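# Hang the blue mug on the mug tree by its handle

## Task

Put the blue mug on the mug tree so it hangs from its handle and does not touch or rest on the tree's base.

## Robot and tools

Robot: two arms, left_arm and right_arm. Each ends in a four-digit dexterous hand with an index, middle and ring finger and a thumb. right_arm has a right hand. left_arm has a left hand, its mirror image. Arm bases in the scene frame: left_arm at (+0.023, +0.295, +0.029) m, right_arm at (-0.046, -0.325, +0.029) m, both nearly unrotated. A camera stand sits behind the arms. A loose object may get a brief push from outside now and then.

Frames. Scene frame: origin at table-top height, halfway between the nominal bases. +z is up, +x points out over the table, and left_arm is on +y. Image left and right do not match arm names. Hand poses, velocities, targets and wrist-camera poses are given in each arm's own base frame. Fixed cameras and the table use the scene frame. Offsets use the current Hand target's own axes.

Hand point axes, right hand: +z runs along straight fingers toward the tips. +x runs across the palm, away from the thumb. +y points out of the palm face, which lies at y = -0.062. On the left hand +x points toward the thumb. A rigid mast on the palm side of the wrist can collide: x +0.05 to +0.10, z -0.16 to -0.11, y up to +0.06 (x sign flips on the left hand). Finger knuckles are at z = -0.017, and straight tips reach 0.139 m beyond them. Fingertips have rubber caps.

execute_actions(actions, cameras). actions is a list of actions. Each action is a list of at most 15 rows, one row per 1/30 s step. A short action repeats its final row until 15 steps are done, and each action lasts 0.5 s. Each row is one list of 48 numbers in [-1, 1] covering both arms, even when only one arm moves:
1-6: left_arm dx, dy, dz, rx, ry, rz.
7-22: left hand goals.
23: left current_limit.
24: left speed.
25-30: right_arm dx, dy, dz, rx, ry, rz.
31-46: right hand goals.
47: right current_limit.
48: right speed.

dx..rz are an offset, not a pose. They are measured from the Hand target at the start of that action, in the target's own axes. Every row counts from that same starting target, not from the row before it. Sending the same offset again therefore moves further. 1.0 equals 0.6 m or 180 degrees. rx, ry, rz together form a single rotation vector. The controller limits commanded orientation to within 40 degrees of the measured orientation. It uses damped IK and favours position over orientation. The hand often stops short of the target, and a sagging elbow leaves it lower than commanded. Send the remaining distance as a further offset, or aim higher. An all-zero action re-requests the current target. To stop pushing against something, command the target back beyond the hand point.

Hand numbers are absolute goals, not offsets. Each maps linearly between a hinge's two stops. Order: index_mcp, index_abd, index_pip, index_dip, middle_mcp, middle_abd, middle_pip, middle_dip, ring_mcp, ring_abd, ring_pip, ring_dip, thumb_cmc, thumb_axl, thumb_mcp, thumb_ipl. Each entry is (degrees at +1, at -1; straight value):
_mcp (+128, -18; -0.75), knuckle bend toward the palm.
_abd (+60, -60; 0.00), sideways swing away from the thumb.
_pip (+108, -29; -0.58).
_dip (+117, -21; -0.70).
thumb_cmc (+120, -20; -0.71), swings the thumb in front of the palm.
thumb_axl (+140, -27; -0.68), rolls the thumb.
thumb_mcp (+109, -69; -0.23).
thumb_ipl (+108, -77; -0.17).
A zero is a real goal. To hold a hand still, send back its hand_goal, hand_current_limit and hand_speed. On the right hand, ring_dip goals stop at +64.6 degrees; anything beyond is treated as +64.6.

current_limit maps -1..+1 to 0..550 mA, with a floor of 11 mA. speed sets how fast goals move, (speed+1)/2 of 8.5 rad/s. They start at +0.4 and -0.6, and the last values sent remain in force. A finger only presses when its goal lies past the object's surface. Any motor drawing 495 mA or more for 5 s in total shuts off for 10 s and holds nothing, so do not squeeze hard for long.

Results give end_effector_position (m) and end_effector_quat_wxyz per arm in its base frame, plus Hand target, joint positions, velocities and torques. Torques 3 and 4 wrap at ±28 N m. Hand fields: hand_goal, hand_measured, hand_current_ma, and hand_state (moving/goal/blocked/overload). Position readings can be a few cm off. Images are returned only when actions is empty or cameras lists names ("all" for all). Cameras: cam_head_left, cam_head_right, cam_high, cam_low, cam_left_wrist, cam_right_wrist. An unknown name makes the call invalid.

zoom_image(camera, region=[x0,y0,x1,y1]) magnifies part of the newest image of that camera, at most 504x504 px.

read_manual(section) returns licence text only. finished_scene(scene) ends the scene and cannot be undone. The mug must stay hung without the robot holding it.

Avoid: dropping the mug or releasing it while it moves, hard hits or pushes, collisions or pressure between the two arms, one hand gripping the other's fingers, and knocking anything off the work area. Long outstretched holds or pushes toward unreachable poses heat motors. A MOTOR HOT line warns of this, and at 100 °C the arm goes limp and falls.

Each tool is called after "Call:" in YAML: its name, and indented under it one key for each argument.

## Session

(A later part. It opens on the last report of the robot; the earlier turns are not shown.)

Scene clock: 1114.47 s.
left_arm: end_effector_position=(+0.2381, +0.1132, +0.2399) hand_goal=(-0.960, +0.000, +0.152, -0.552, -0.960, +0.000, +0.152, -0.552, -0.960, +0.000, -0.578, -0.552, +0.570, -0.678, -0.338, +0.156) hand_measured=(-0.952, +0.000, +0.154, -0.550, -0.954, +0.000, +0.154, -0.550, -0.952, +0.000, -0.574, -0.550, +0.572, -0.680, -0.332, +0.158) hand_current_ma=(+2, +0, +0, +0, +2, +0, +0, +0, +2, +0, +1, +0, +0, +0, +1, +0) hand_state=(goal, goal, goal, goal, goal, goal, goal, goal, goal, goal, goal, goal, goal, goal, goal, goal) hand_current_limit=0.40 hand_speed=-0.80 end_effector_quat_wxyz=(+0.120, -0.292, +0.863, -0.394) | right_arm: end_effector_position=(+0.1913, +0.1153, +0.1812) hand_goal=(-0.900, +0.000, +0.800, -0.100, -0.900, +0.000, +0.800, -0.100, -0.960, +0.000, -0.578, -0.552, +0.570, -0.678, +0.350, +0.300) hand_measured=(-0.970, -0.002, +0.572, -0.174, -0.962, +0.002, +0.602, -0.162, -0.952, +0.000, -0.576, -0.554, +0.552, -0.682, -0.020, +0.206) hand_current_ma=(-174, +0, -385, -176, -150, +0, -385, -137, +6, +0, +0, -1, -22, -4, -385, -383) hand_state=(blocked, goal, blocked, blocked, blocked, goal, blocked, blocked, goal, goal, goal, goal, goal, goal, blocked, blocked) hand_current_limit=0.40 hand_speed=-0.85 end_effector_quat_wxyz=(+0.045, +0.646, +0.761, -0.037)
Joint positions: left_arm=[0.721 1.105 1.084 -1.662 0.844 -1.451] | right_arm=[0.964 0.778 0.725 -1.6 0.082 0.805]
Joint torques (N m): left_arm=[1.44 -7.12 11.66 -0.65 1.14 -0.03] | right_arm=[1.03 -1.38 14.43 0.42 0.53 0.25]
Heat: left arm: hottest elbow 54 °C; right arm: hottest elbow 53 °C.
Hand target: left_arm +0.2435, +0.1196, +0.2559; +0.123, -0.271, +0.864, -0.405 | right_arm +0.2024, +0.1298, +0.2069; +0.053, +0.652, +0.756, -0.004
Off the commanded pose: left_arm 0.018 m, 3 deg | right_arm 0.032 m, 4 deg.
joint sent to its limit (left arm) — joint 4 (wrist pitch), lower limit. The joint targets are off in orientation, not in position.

Call:
execute_actions:
  actions:
    - [[0,0,0,0,0,0,-0.959,0,0.153,-0.551,-0.959,0,0.153,-0.551,-0.959,0,-0.577,-0.551,0.571,-0.678,-0.337,0.157,0.4,-0.8,0.0222,0.0128,-0.1267,-0.059,0.0875,0.1167,-0.9,0,0.8,-0.1,-0.9,0,0.8,-0.1,-0.959,0,-0.577,-0.551,0.571,-0.678,0.35,0.30,0.4,-0.85]]
  cameras: ["cam_low", "cam_high", "cam_head_left", "cam_head_right", "cam_right_wrist"]

Scene clock: 1122.20 s.
left_arm: end_effector_position=(+0.2381, +0.1132, +0.2399) hand_goal=(-0.960, +0.000, +0.152, -0.552, -0.960, +0.000, +0.152, -0.552, -0.960, +0.000, -0.578, -0.552, +0.570, -0.678, -0.338, +0.156) hand_measured=(-0.952, +0.000, +0.154, -0.550, -0.954, +0.000, +0.154, -0.550, -0.952, +0.000, -0.574, -0.550, +0.572, -0.680, -0.332, +0.158) hand_current_ma=(+2, +0, +0, +0, +2, +0, +0, +0, +2, +0, +1, +0, +0, +0, +1, +0) hand_state=(goal, goal, goal, goal, goal, goal, goal, goal, goal, goal, goal, goal, goal, goal, goal, goal) hand_current_limit=0.40 hand_speed=-0.80 end_effector_quat_wxyz=(+0.120, -0.292, +0.863, -0.394) | right_arm: end_effector_position=(+0.1975, +0.1393, +0.2576) hand_goal=(-0.900, +0.000, +0.800, -0.100, -0.900, +0.000, +0.800, -0.100, -0.960, +0.000, -0.578, -0.552, +0.570, -0.678, +0.350, +0.300) hand_measured=(-0.972, -0.002, +0.572, -0.172, -0.964, +0.002, +0.604, -0.162, -0.954, +0.000, -0.576, -0.554, +0.550, -0.682, -0.020, +0.208) hand_current_ma=(-181, +0, -385, -169, -157, +0, -385, -136, +4, +0, +0, -1, -25, -4, -385, -380) hand_state=(blocked, goal, blocked, blocked, blocked, goal, blocked, blocked, goal, goal, goal, goal, goal, goal, blocked, blocked) hand_current_limit=0.40 hand_speed=-0.85 end_effector_quat_wxyz=(+0.015, +0.766, +0.629, +0.132)
Joint positions: left_arm=[0.721 1.105 1.084 -1.662 0.844 -1.451] | right_arm=[1.086 0.711 0.858 -1.484 0.129 1.266]
Joint torques (N m): left_arm=[1.49 -7.12 11.66 -0.65 1.14 -0.03] | right_arm=[0.97 -1.49 14.09 1.13 0.65 0.16]
Heat: left arm: hottest elbow 54 °C; right arm: hottest elbow 55 °C.
Hand target: left_arm +0.2435, +0.1196, +0.2559; +0.123, -0.271, +0.864, -0.405 | right_arm +0.2023, +0.1498, +0.2818; +0.009, +0.765, +0.622, +0.164
Off the commanded pose: left_arm 0.018 m, 3 deg | right_arm 0.027 m, 4 deg.
joint sent to its limit (left arm) — joint 4 (wrist pitch), lower limit. The joint targets are off in orientation, not in position.
camera_calibration:
cam_right_wrist: T_world_to_cam=[[0.534253, -0.845101, -0.019433, 0.044875], [-0.695069, -0.452257, 0.558876, 0.00600717], [-0.481095, -0.285074, -0.829024, 0.475255], [0, 0, 0, 1]] pos_world=[0.208844, 0.176123, 0.391512]
Images, in order (width x height): cam_head_left 896x504, cam_head_right 896x504, cam_high 896x504, cam_low 896x504, cam_right_wrist 896x504.

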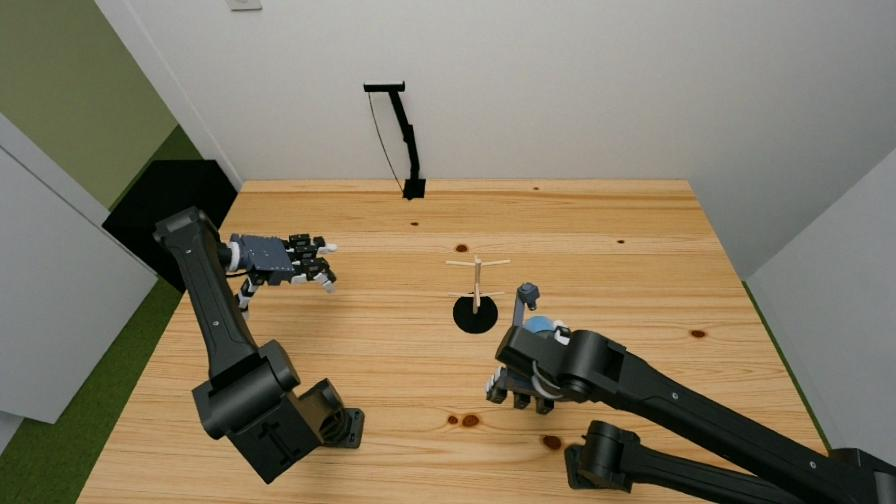

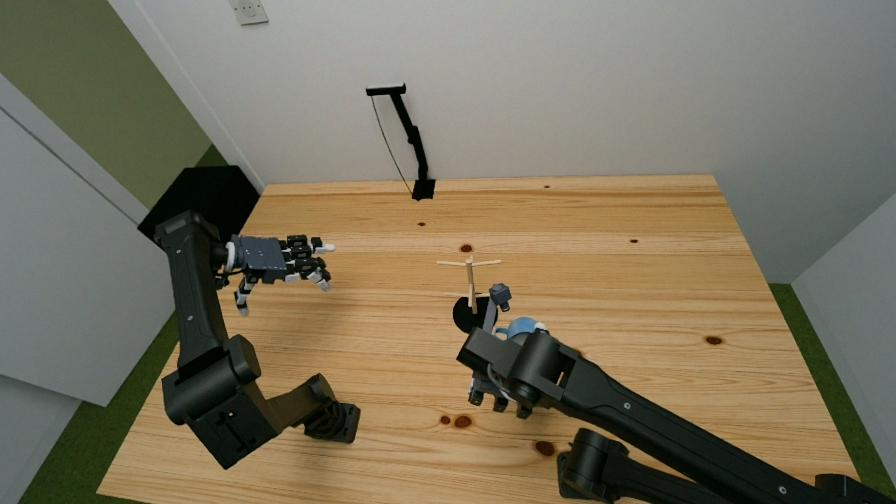

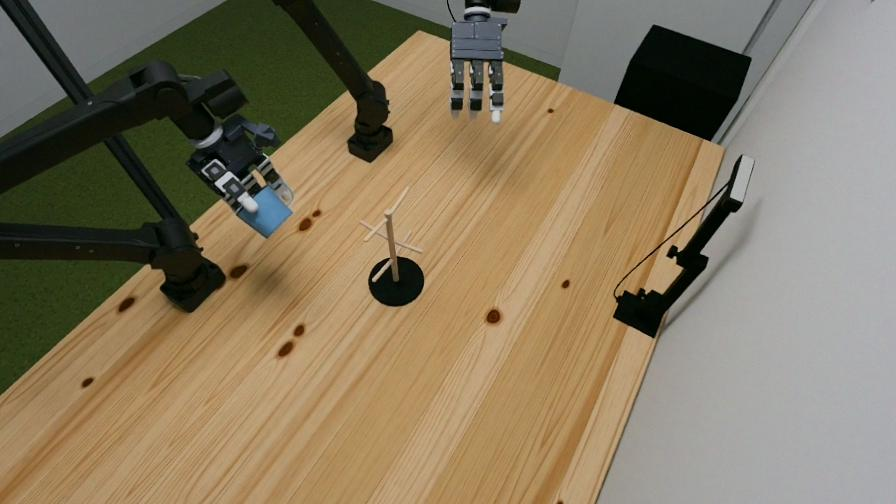

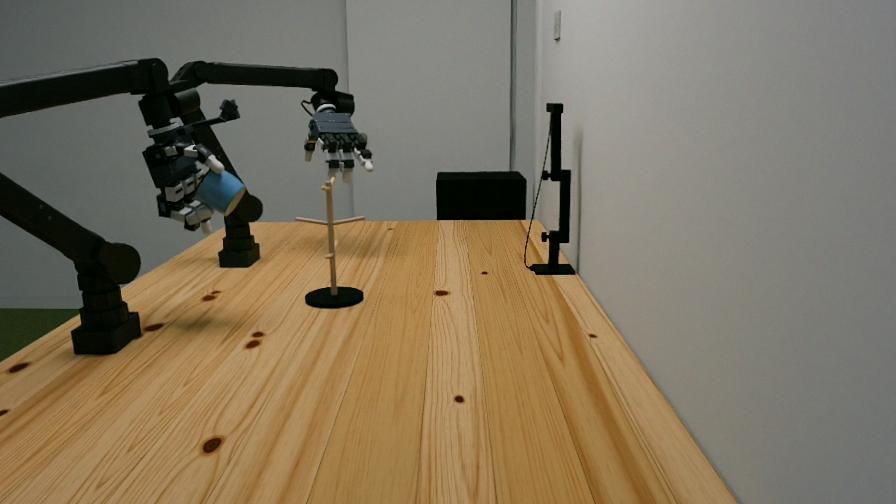

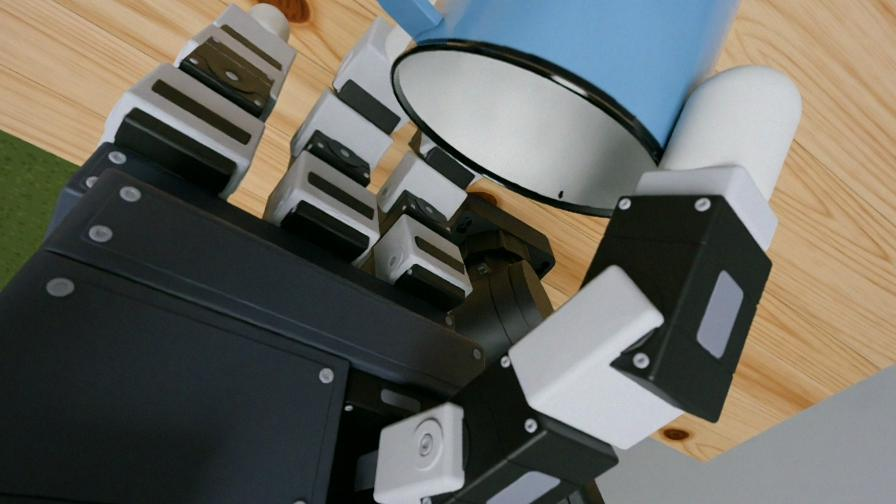

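Call:
zoom_image:
  camera: "cam_head_left"
  region: [430, 240, 530, 340]

Call:
zoom_image:
  camera: "cam_head_right"
  region: [420, 240, 520, 340]

Call:
zoom_image:
  camera: "cam_low"
  region: [270, 170, 410, 310]

Call:
zoom_image:
  camera: "cam_high"
  region: [330, 180, 450, 310]

Scaled by 5.040 from the camera's 896x504 image, which has a finer 1280x720 frame.

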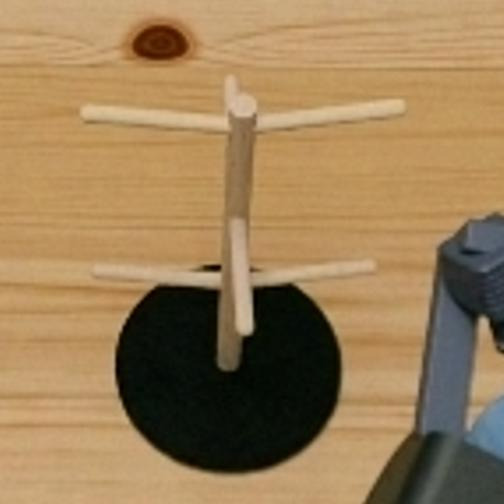

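Scaled by 5.040 from the camera's 896x504 image, which has a finer 1280x720 frame.

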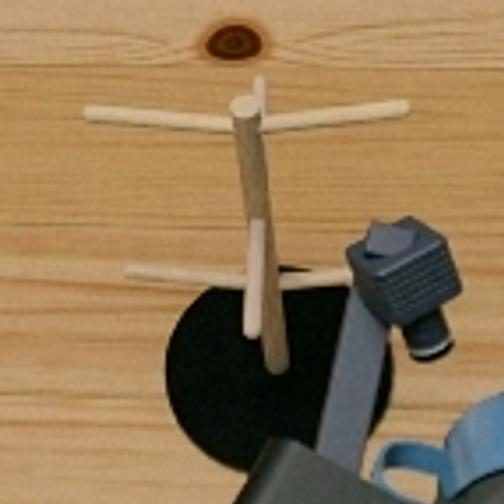

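Scaled by 3.600 from the camera's 896x504 image, which has a finer 1280x720 frame.

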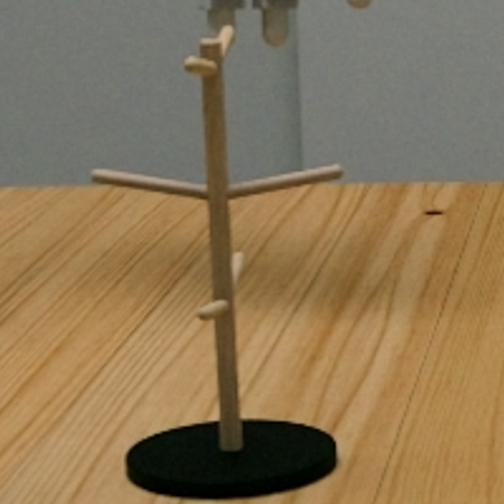

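Scaled by 3.877 from the camera's 896x504 image, which has a finer 1280x720 frame.

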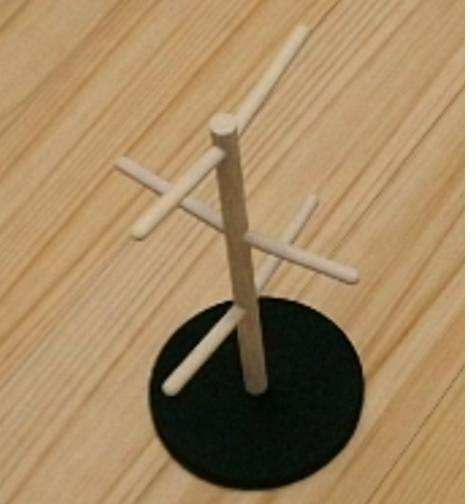

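Call:
execute_actions:
  actions:
    - [[-0.0956,0.0494,-0.1367,0,0,0,-0.959,0,0.153,-0.551,-0.959,0,0.153,-0.551,-0.959,0,-0.577,-0.551,0.571,-0.678,-0.337,0.157,0.4,-0.8,0.1552,-0.0228,-0.0187,0.0148,0.1141,0.0953,-0.9,0,0.8,-0.1,-0.9,0,0.8,-0.1,-0.959,0,-0.577,-0.551,0.571,-0.678,0.35,0.30,0.4,-0.85]]

Scene clock: 1181.97 s.
left_arm: end_effector_position=(+0.2386, +0.2089, +0.2722) hand_goal=(-0.960, +0.000, +0.152, -0.552, -0.960, +0.000, +0.152, -0.552, -0.960, +0.000, -0.578, -0.552, +0.570, -0.678, -0.338, +0.156) hand_measured=(-0.952, +0.000, +0.154, -0.550, -0.954, +0.000, +0.154, -0.550, -0.952, +0.000, -0.574, -0.550, +0.572, -0.680, -0.332, +0.158) hand_current_ma=(+2, +0, +0, +0, +2, +0, +0, +0, +2, +0, +1, +0, +0, +0, +1, +0) hand_state=(goal, goal, goal, goal, goal, goal, goal, goal, goal, goal, goal, goal, goal, goal, goal, goal) hand_current_limit=0.40 hand_speed=-0.80 end_effector_quat_wxyz=(+0.182, -0.332, +0.864, -0.331) | right_arm: end_effector_position=(+0.1992, +0.2259, +0.2842) hand_goal=(-0.900, +0.000, +0.800, -0.100, -0.900, +0.000, +0.800, -0.100, -0.960, +0.000, -0.578, -0.552, +0.570, -0.678, +0.350, +0.300) hand_measured=(-0.974, -0.002, +0.572, -0.170, -0.964, +0.002, +0.608, -0.162, -0.956, +0.000, -0.576, -0.554, +0.546, -0.684, -0.020, +0.208) hand_current_ma=(-188, -1, -385, -160, -157, +0, -385, -136, +3, +0, +0, -1, -35, -6, -385, -374) hand_state=(blocked, goal, blocked, blocked, blocked, goal, blocked, blocked, goal, goal, goal, goal, blocked, goal, blocked, blocked) hand_current_limit=0.40 hand_speed=-0.85 end_effector_quat_wxyz=(-0.126, +0.816, +0.505, +0.252)
Joint positions: left_arm=[0.907 1.196 1.257 -1.67 0.775 -1.381] | right_arm=[1.185 0.781 0.926 -1.15 0.09 1.621]
Joint torques (N m): left_arm=[1.44 -7.59 11.96 -0.18 0.93 0] | right_arm=[0.97 -3.25 14.99 2.1 0.53 0.05]
Heat: left arm: hottest elbow 55 °C; right arm: hottest elbow 65 °C.
Hand target: left_arm +0.2442, +0.2198, +0.2852; +0.123, -0.272, +0.864, -0.405 | right_arm +0.2024, +0.2397, +0.3119; -0.143, +0.808, +0.497, +0.283
Off the commanded pose: left_arm 0.018 m, 13 deg | right_arm 0.031 m, 4 deg.
joint sent to its limit (left arm) — joint 4 (wrist pitch), lower limit. The joint targets are off in orientation, not in position.

Call:
execute_actions:
  actions:
    - [[0,0,0,0,0,0,-0.959,0,0.153,-0.551,-0.959,0,0.153,-0.551,-0.959,0,-0.577,-0.551,0.571,-0.678,-0.337,0.157,0.4,-0.8,0.1242,-0.0292,0.0913,0.0148,0.1141,0.0953,-0.9,0,0.8,-0.1,-0.9,0,0.8,-0.1,-0.959,0,-0.577,-0.551,0.571,-0.678,0.35,0.30,0.4,-0.85]]
  cameras: ["cam_head_left", "cam_head_right", "cam_low", "cam_high", "cam_right_wrist"]

Scene clock: 1186.93 s.
left_arm: end_effector_position=(+0.2386, +0.2089, +0.2722) hand_goal=(-0.960, +0.000, +0.152, -0.552, -0.960, +0.000, +0.152, -0.552, -0.960, +0.000, -0.578, -0.552, +0.570, -0.678, -0.338, +0.156) hand_measured=(-0.952, +0.000, +0.154, -0.550, -0.954, +0.000, +0.154, -0.550, -0.952, +0.000, -0.574, -0.550, +0.572, -0.680, -0.332, +0.158) hand_current_ma=(+2, +0, +0, +0, +2, +0, +0, +0, +2, +0, +1, +0, +0, +0, +1, +0) hand_state=(goal, goal, goal, goal, goal, goal, goal, goal, goal, goal, goal, goal, goal, goal, goal, goal) hand_current_limit=0.40 hand_speed=-0.80 end_effector_quat_wxyz=(+0.182, -0.331, +0.864, -0.331) | right_arm: end_effector_position=(+0.2307, +0.3205, +0.3026) hand_goal=(-0.900, +0.000, +0.800, -0.100, -0.900, +0.000, +0.800, -0.100, -0.960, +0.000, -0.578, -0.552, +0.570, -0.678, +0.350, +0.300) hand_measured=(-0.974, -0.002, +0.572, -0.166, -0.964, +0.002, +0.616, -0.162, -0.956, -0.002, -0.576, -0.554, +0.538, -0.688, -0.020, +0.208) hand_current_ma=(-191, -1, -385, -152, -157, +0, -385, -136, +3, -1, +0, -1, -52, -11, -385, -374) hand_state=(blocked, goal, blocked, blocked, blocked, goal, blocked, blocked, goal, goal, goal, goal, blocked, goal, blocked, blocked) hand_current_limit=0.40 hand_speed=-0.85 end_effector_quat_wxyz=(-0.276, +0.814, +0.349, +0.373)
Joint positions: left_arm=[0.907 1.196 1.257 -1.67 0.775 -1.381] | right_arm=[1.189 0.884 0.915 -0.64 0.121 1.888]
Joint torques (N m): left_arm=[1.49 -7.59 11.96 -0.2 0.91 -0.01] | right_arm=[0.91 -4.95 12.14 2.95 0.41 0.01]
Heat: left arm: hottest elbow 56 °C; right arm: hottest elbow 65 °C.
Hand target: left_arm +0.2442, +0.2198, +0.2852; +0.123, -0.272, +0.864, -0.405 | right_arm +0.2298, +0.3297, +0.3118; -0.288, +0.806, +0.345, +0.386
Off the commanded pose: left_arm 0.018 m, 13 deg | right_arm 0.013 m, 2 deg.
joint sent to its limit (left arm) — joint 4 (wrist pitch), lower limit. The joint targets are off in orientation, not in position.
camera_calibration:
cam_right_wrist: T_world_to_cam=[[0.187176, -0.666272, -0.721836, 0.4165], [-0.894323, -0.419577, 0.155376, 0.243409], [-0.406388, 0.616471, -0.674397, 0.227346], [0, 0, 0, 1]] pos_world=[0.232118, 0.239479, 0.416146]
Images, in order (width x height): cam_head_left 896x504, cam_head_right 896x504, cam_high 896x504, cam_low 896x504, cam_right_wrist 896x504.

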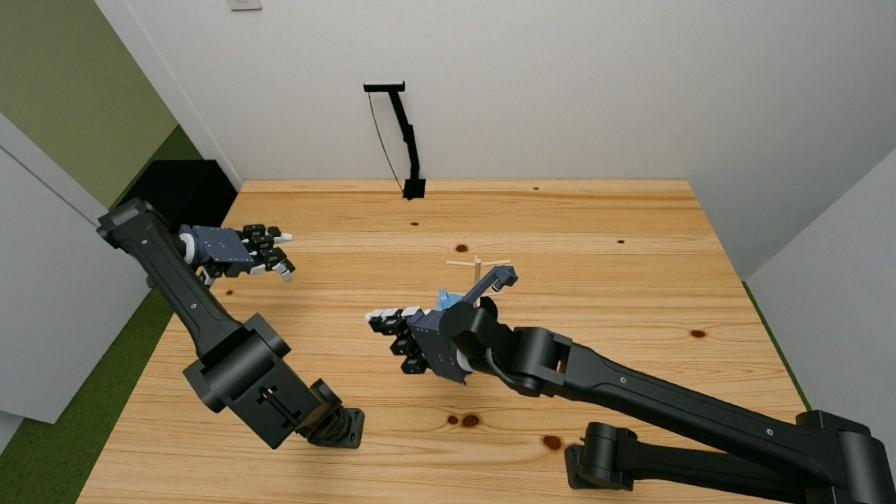

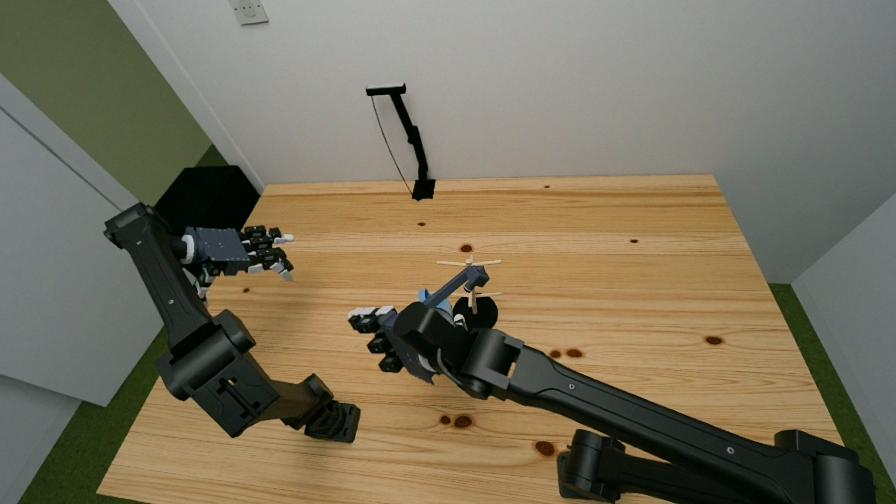

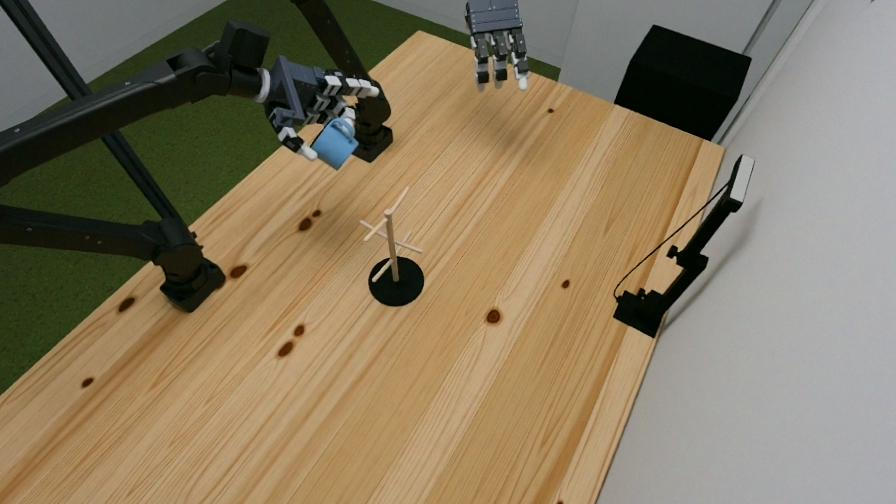

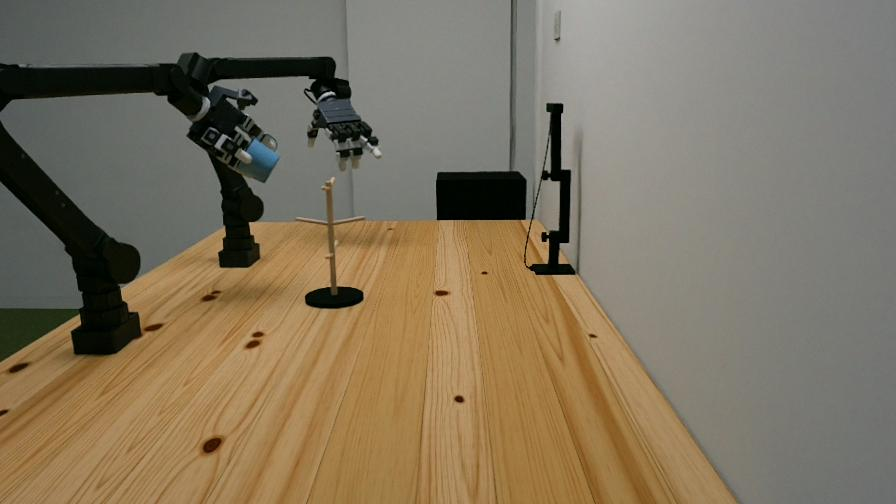

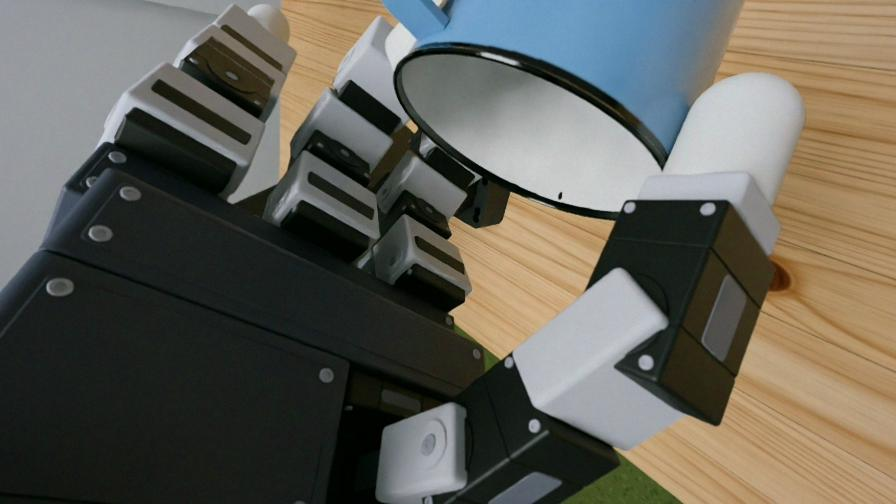

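Call:
execute_actions:
  actions:
    - [[0,0,0,0,0,0,-0.959,0,0.153,-0.551,-0.959,0,0.153,-0.551,-0.959,0,-0.577,-0.551,0.571,-0.678,-0.337,0.157,0.4,-0.8,0.048,0.0223,0.0963,0.0149,0.1135,0.0953,-0.9,0,0.8,-0.1,-0.9,0,0.8,-0.1,-0.959,0,-0.577,-0.551,0.571,-0.678,0.35,0.30,0.4,-0.85]]
    - [[0,0,0,0,0,0,-0.959,0,0.153,-0.551,-0.959,0,0.153,-0.551,-0.959,0,-0.577,-0.551,0.571,-0.678,-0.337,0.157,0.4,-0.8,0.017,0.0175,0.1073,0,0,0,-0.9,0,0.8,-0.1,-0.9,0,0.8,-0.1,-0.959,0,-0.577,-0.551,0.571,-0.678,0.35,0.30,0.4,-0.85]]
  cameras: ["cam_head_left", "cam_head_right", "cam_low", "cam_high", "cam_right_wrist"]

Call:
zoom_image:
  camera: "cam_low"
  region: [200, 100, 380, 240]

Call:
zoom_image:
  camera: "cam_head_left"
  region: [340, 230, 540, 370]

Call:
zoom_image:
  camera: "cam_high"
  region: [260, 60, 460, 240]

Scene clock: 1199.93 s.
left_arm: end_effector_position=(+0.2386, +0.2089, +0.2722) hand_goal=(-0.960, +0.000, +0.152, -0.552, -0.960, +0.000, +0.152, -0.552, -0.960, +0.000, -0.578, -0.552, +0.570, -0.678, -0.338, +0.156) hand_measured=(-0.952, +0.000, +0.154, -0.550, -0.954, +0.000, +0.154, -0.550, -0.952, +0.000, -0.574, -0.550, +0.572, -0.680, -0.332, +0.158) hand_current_ma=(+2, +0, +0, +0, +2, +0, +0, +0, +2, +0, +1, +0, +0, +0, +1, +0) hand_state=(goal, goal, goal, goal, goal, goal, goal, goal, goal, goal, goal, goal, goal, goal, goal, goal) hand_current_limit=0.40 hand_speed=-0.80 end_effector_quat_wxyz=(+0.182, -0.331, +0.864, -0.331) | right_arm: end_effector_position=(+0.3109, +0.3976, +0.2357) hand_goal=(-0.900, +0.000, +0.800, -0.100, -0.900, +0.000, +0.800, -0.100, -0.960, +0.000, -0.578, -0.552, +0.570, -0.678, +0.350, +0.300) hand_measured=(-0.974, -0.002, +0.574, -0.164, -0.964, +0.002, +0.626, -0.162, -0.954, -0.002, -0.576, -0.554, +0.532, -0.690, -0.020, +0.208) hand_current_ma=(-192, -1, -385, -143, -157, +0, -385, -136, +4, -1, +0, -1, -68, -17, -385, -374) hand_state=(blocked, goal, blocked, blocked, blocked, goal, blocked, blocked, goal, goal, goal, goal, blocked, goal, blocked, blocked) hand_current_limit=0.40 hand_speed=-0.85 end_effector_quat_wxyz=(-0.380, +0.792, +0.196, +0.436)
Joint positions: left_arm=[0.907 1.196 1.257 -1.67 0.775 -1.381] | right_arm=[1.068 1.161 0.81 0.012 0.103 2.081]
Joint torques (N m): left_arm=[1.38 -7.59 11.96 -0.2 0.9 -0.01] | right_arm=[-0.85 -10.05 17.13 3.12 -0.1 0]
Heat: left arm: hottest elbow 57 °C; right arm: hottest elbow 64 °C.
Hand target: left_arm +0.2442, +0.2198, +0.2852; +0.123, -0.272, +0.864, -0.405 | right_arm +0.3263, +0.4173, +0.2916; -0.417, +0.760, +0.174, +0.467
Off the commanded pose: left_arm 0.018 m, 13 deg | right_arm 0.061 m, 7 deg.
joint sent to its limit (left arm) — joint 4 (wrist pitch), lower limit. The joint targets are off in orientation, not in position.
joint sent to its limit (right arm) — joint 6 (wrist roll), upper limit. The joint targets are off in position, not in orientation.
camera_calibration:
cam_right_wrist: T_world_to_cam=[[0.0516046, -0.407283, -0.911843, 0.388447], [-0.957792, -0.278735, 0.0702941, 0.341762], [-0.282792, 0.869729, -0.404476, -0.0354308], [0, 0, 0, 1]] pos_world=[0.297272, 0.284284, 0.315848]
Images, in order (width x height): cam_head_left 896x504, cam_head_right 896x504, cam_high 896x504, cam_low 896x504, cam_right_wrist 896x504.

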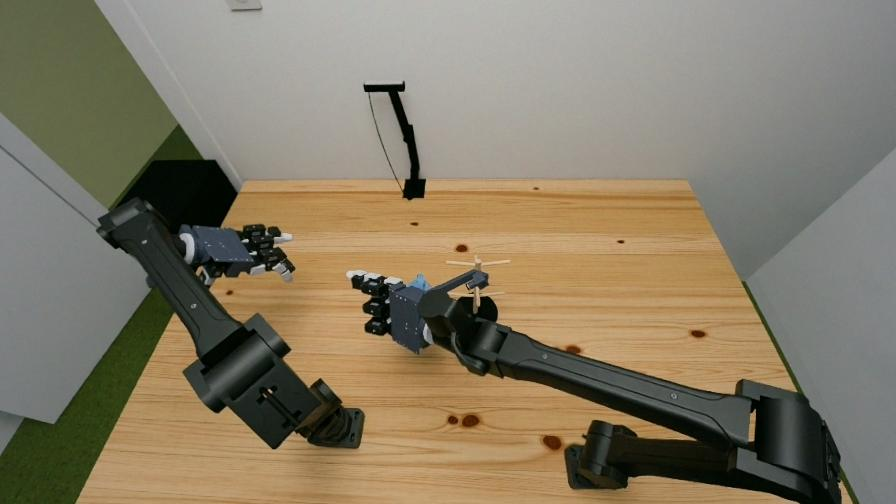

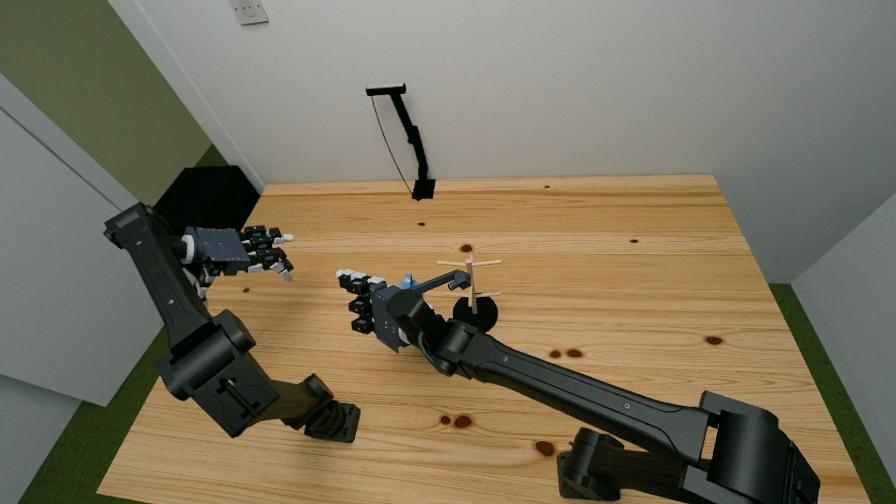

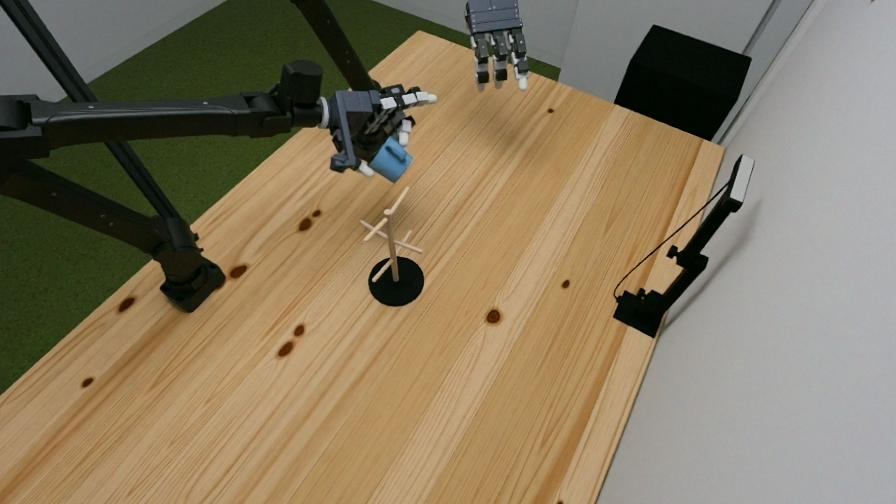

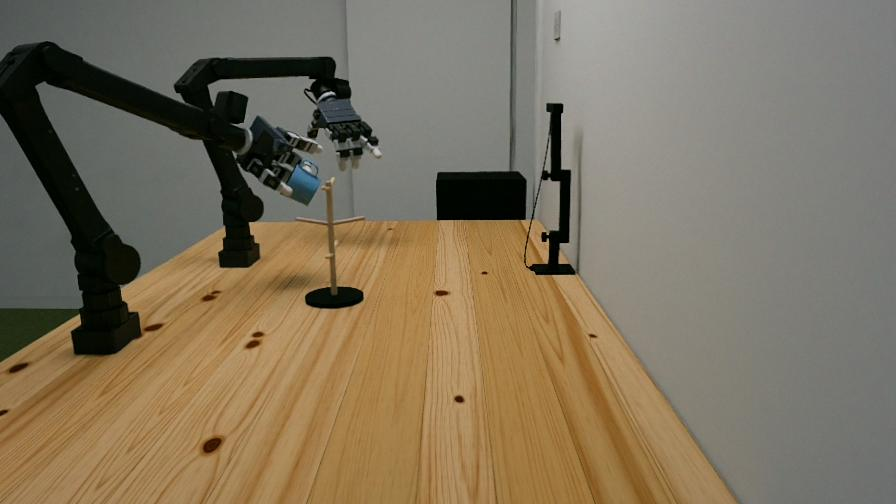

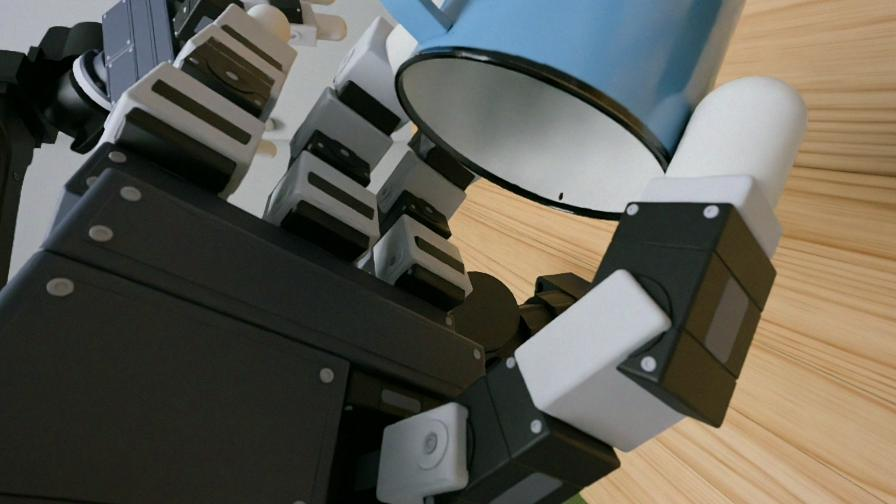

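Scaled by 2.800 from the camera's 896x504 image, which has a finer 1280x720 frame.

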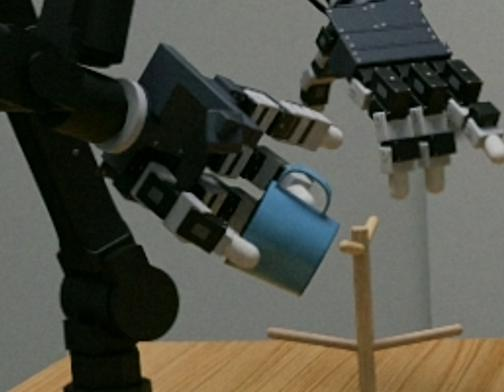

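Scaled by 2.520 from the camera's 896x504 image, which has a finer 1280x720 frame.

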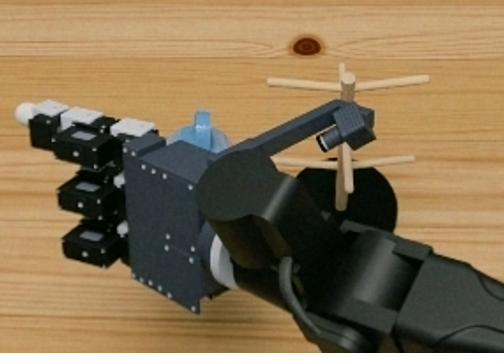

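Scaled by 2.520 from the camera's 896x504 image, which has a finer 1280x720 frame.

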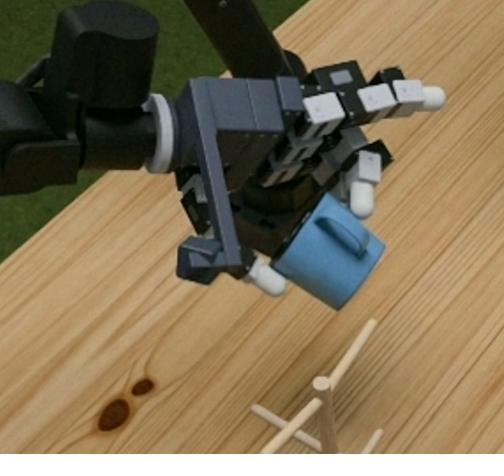

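Call:
execute_actions:
  actions:
    - [[0,0,0,0,0,0,-0.959,0,0.153,-0.551,-0.959,0,0.153,-0.551,-0.959,0,-0.577,-0.551,0.571,-0.678,-0.337,0.157,0.4,-0.8,-0.0823,0.0281,-0.0283,0.0004,0.0183,-0.0207,-0.9,0,0.8,-0.1,-0.9,0,0.8,-0.1,-0.959,0,-0.577,-0.551,0.571,-0.678,0.35,0.30,0.4,-0.85]]
  cameras: ["cam_head_left", "cam_head_right", "cam_low", "cam_high", "cam_right_wrist"]

Call:
zoom_image:
  camera: "cam_low"
  region: [200, 100, 380, 240]

Call:
zoom_image:
  camera: "cam_head_left"
  region: [340, 230, 540, 370]

Call:
zoom_image:
  camera: "cam_high"
  region: [300, 80, 460, 220]

Scene clock: 1234.80 s.
left_arm: end_effector_position=(+0.2386, +0.2089, +0.2722) hand_goal=(-0.960, +0.000, +0.152, -0.552, -0.960, +0.000, +0.152, -0.552, -0.960, +0.000, -0.578, -0.552, +0.570, -0.678, -0.338, +0.156) hand_measured=(-0.952, +0.000, +0.154, -0.550, -0.954, +0.000, +0.154, -0.550, -0.952, +0.000, -0.574, -0.550, +0.572, -0.680, -0.332, +0.158) hand_current_ma=(+2, +0, +0, +0, +2, +0, +0, +0, +2, +0, +1, +0, +0, +0, +1, +0) hand_state=(goal, goal, goal, goal, goal, goal, goal, goal, goal, goal, goal, goal, goal, goal, goal, goal) hand_current_limit=0.40 hand_speed=-0.80 end_effector_quat_wxyz=(+0.182, -0.331, +0.864, -0.331) | right_arm: end_effector_position=(+0.3016, +0.3917, +0.2258) hand_goal=(-0.900, +0.000, +0.800, -0.100, -0.900, +0.000, +0.800, -0.100, -0.960, +0.000, -0.578, -0.552, +0.570, -0.678, +0.350, +0.300) hand_measured=(-0.974, -0.002, +0.574, -0.164, -0.964, +0.002, +0.628, -0.162, -0.954, -0.002, -0.576, -0.554, +0.530, -0.692, -0.020, +0.208) hand_current_ma=(-192, -1, -385, -143, -157, +0, -385, -136, +4, -1, +0, -1, -71, -18, -385, -374) hand_state=(blocked, goal, blocked, blocked, blocked, goal, blocked, blocked, goal, goal, goal, goal, blocked, goal, blocked, blocked) hand_current_limit=0.40 hand_speed=-0.85 end_effector_quat_wxyz=(-0.398, +0.759, +0.179, +0.483)
Joint positions: left_arm=[0.907 1.196 1.257 -1.67 0.775 -1.381] | right_arm=[1.107 1.146 0.694 0.229 0.182 2.07]
Joint torques (N m): left_arm=[1.49 -7.59 11.97 -0.18 0.9 -0.01] | right_arm=[1.14 -9 11.78 3.26 0.27 -0.44]
Heat: left arm: hottest elbow 58 °C; right arm: hottest elbow 63 °C.
Hand target: left_arm +0.2442, +0.2198, +0.2852; +0.123, -0.272, +0.864, -0.405 | right_arm +0.3029, +0.4001, +0.2452; -0.407, +0.740, +0.187, +0.502
Off the commanded pose: left_arm 0.018 m, 13 deg | right_arm 0.021 m, 3 deg.
joint sent to its limit (left arm) — joint 4 (wrist pitch), lower limit. The joint targets are off in orientation, not in position.
camera_calibration:
cam_right_wrist: T_world_to_cam=[[0.115055, -0.330449, -0.936785, 0.333901], [-0.968302, -0.247785, -0.0315201, 0.346006], [-0.221706, 0.910717, -0.348484, -0.0840893], [0, 0, 0, 1]] pos_world=[0.277978, 0.272654, 0.294395]
Images, in order (width x height): cam_head_left 896x504, cam_head_right 896x504, cam_high 896x504, cam_low 896x504, cam_right_wrist 896x504.

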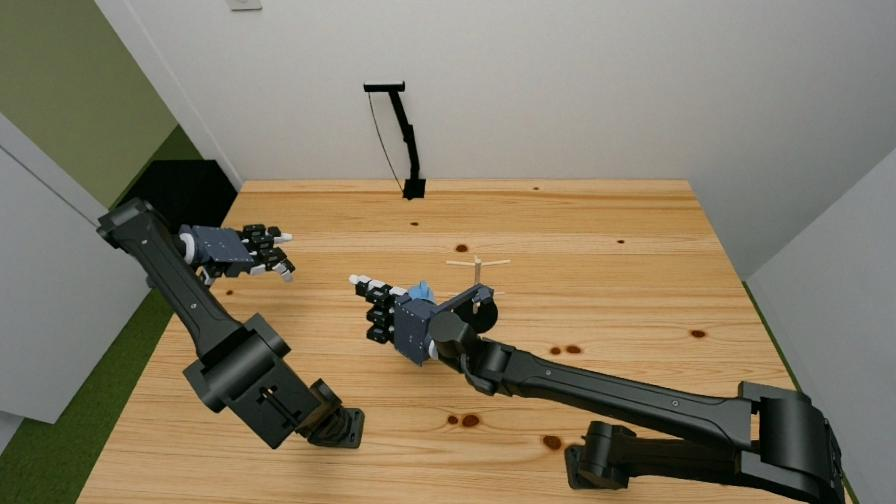

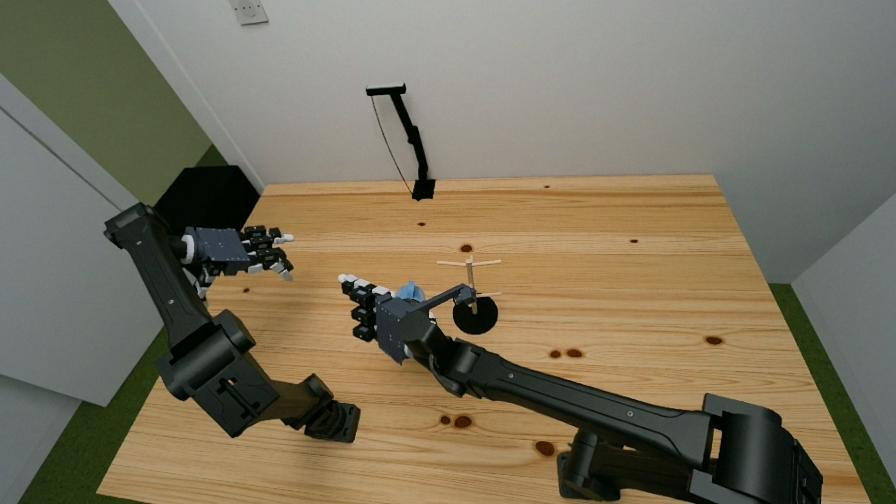

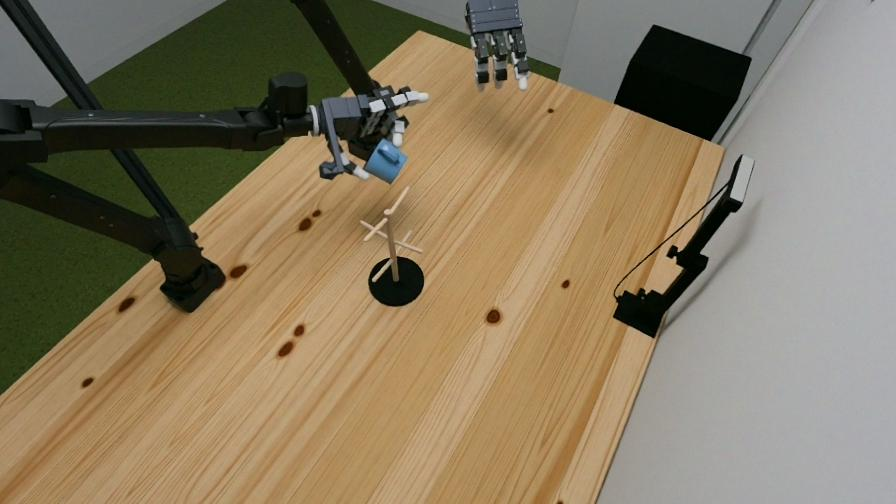

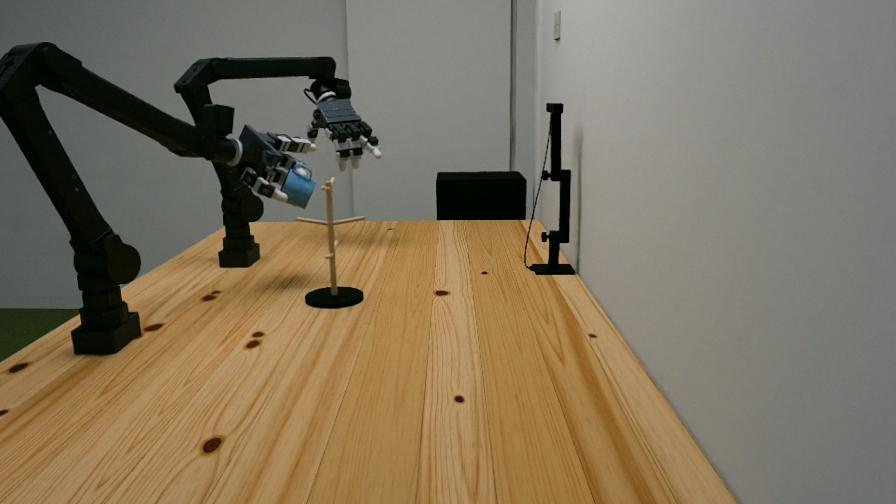

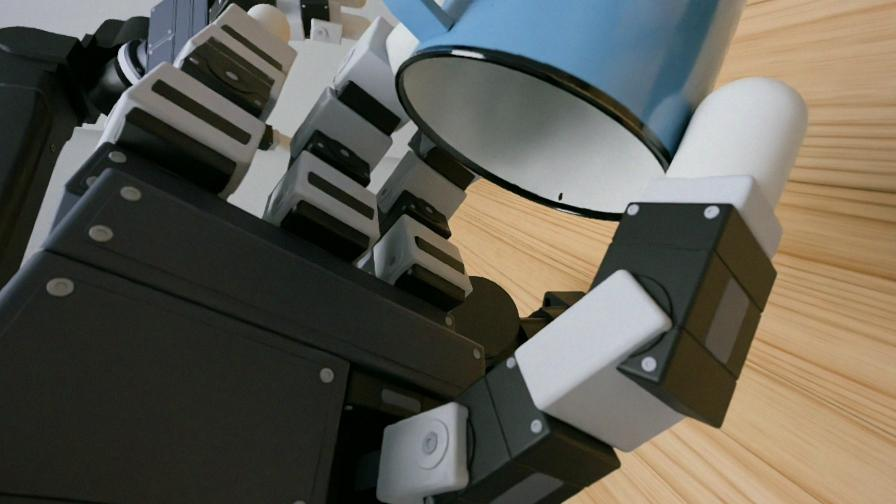

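Scaled by 2.800 from the camera's 896x504 image, which has a finer 1280x720 frame.

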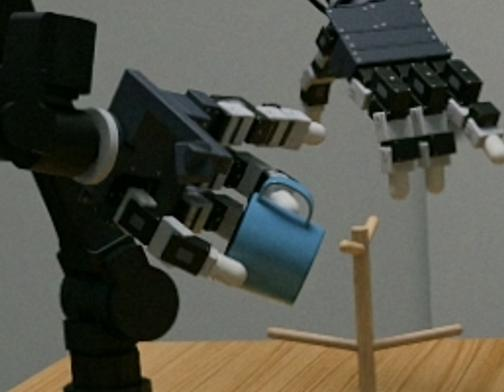

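Scaled by 2.520 from the camera's 896x504 image, which has a finer 1280x720 frame.

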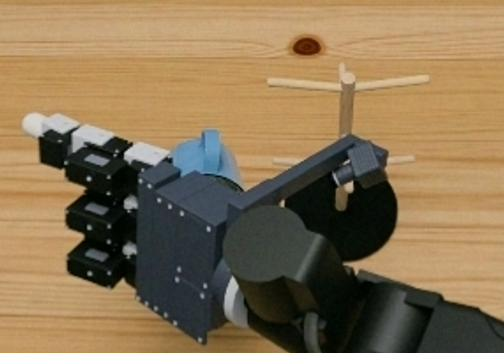

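Scaled by 3.150 from the camera's 896x504 image, which has a finer 1280x720 frame.

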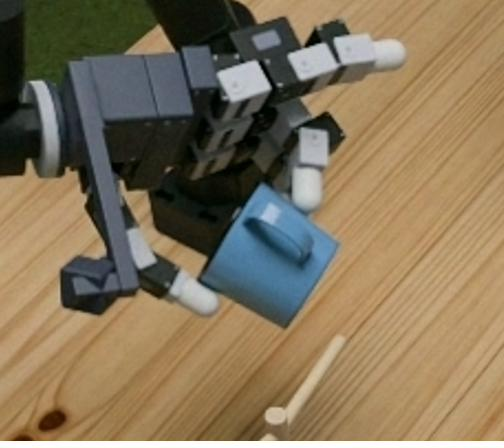

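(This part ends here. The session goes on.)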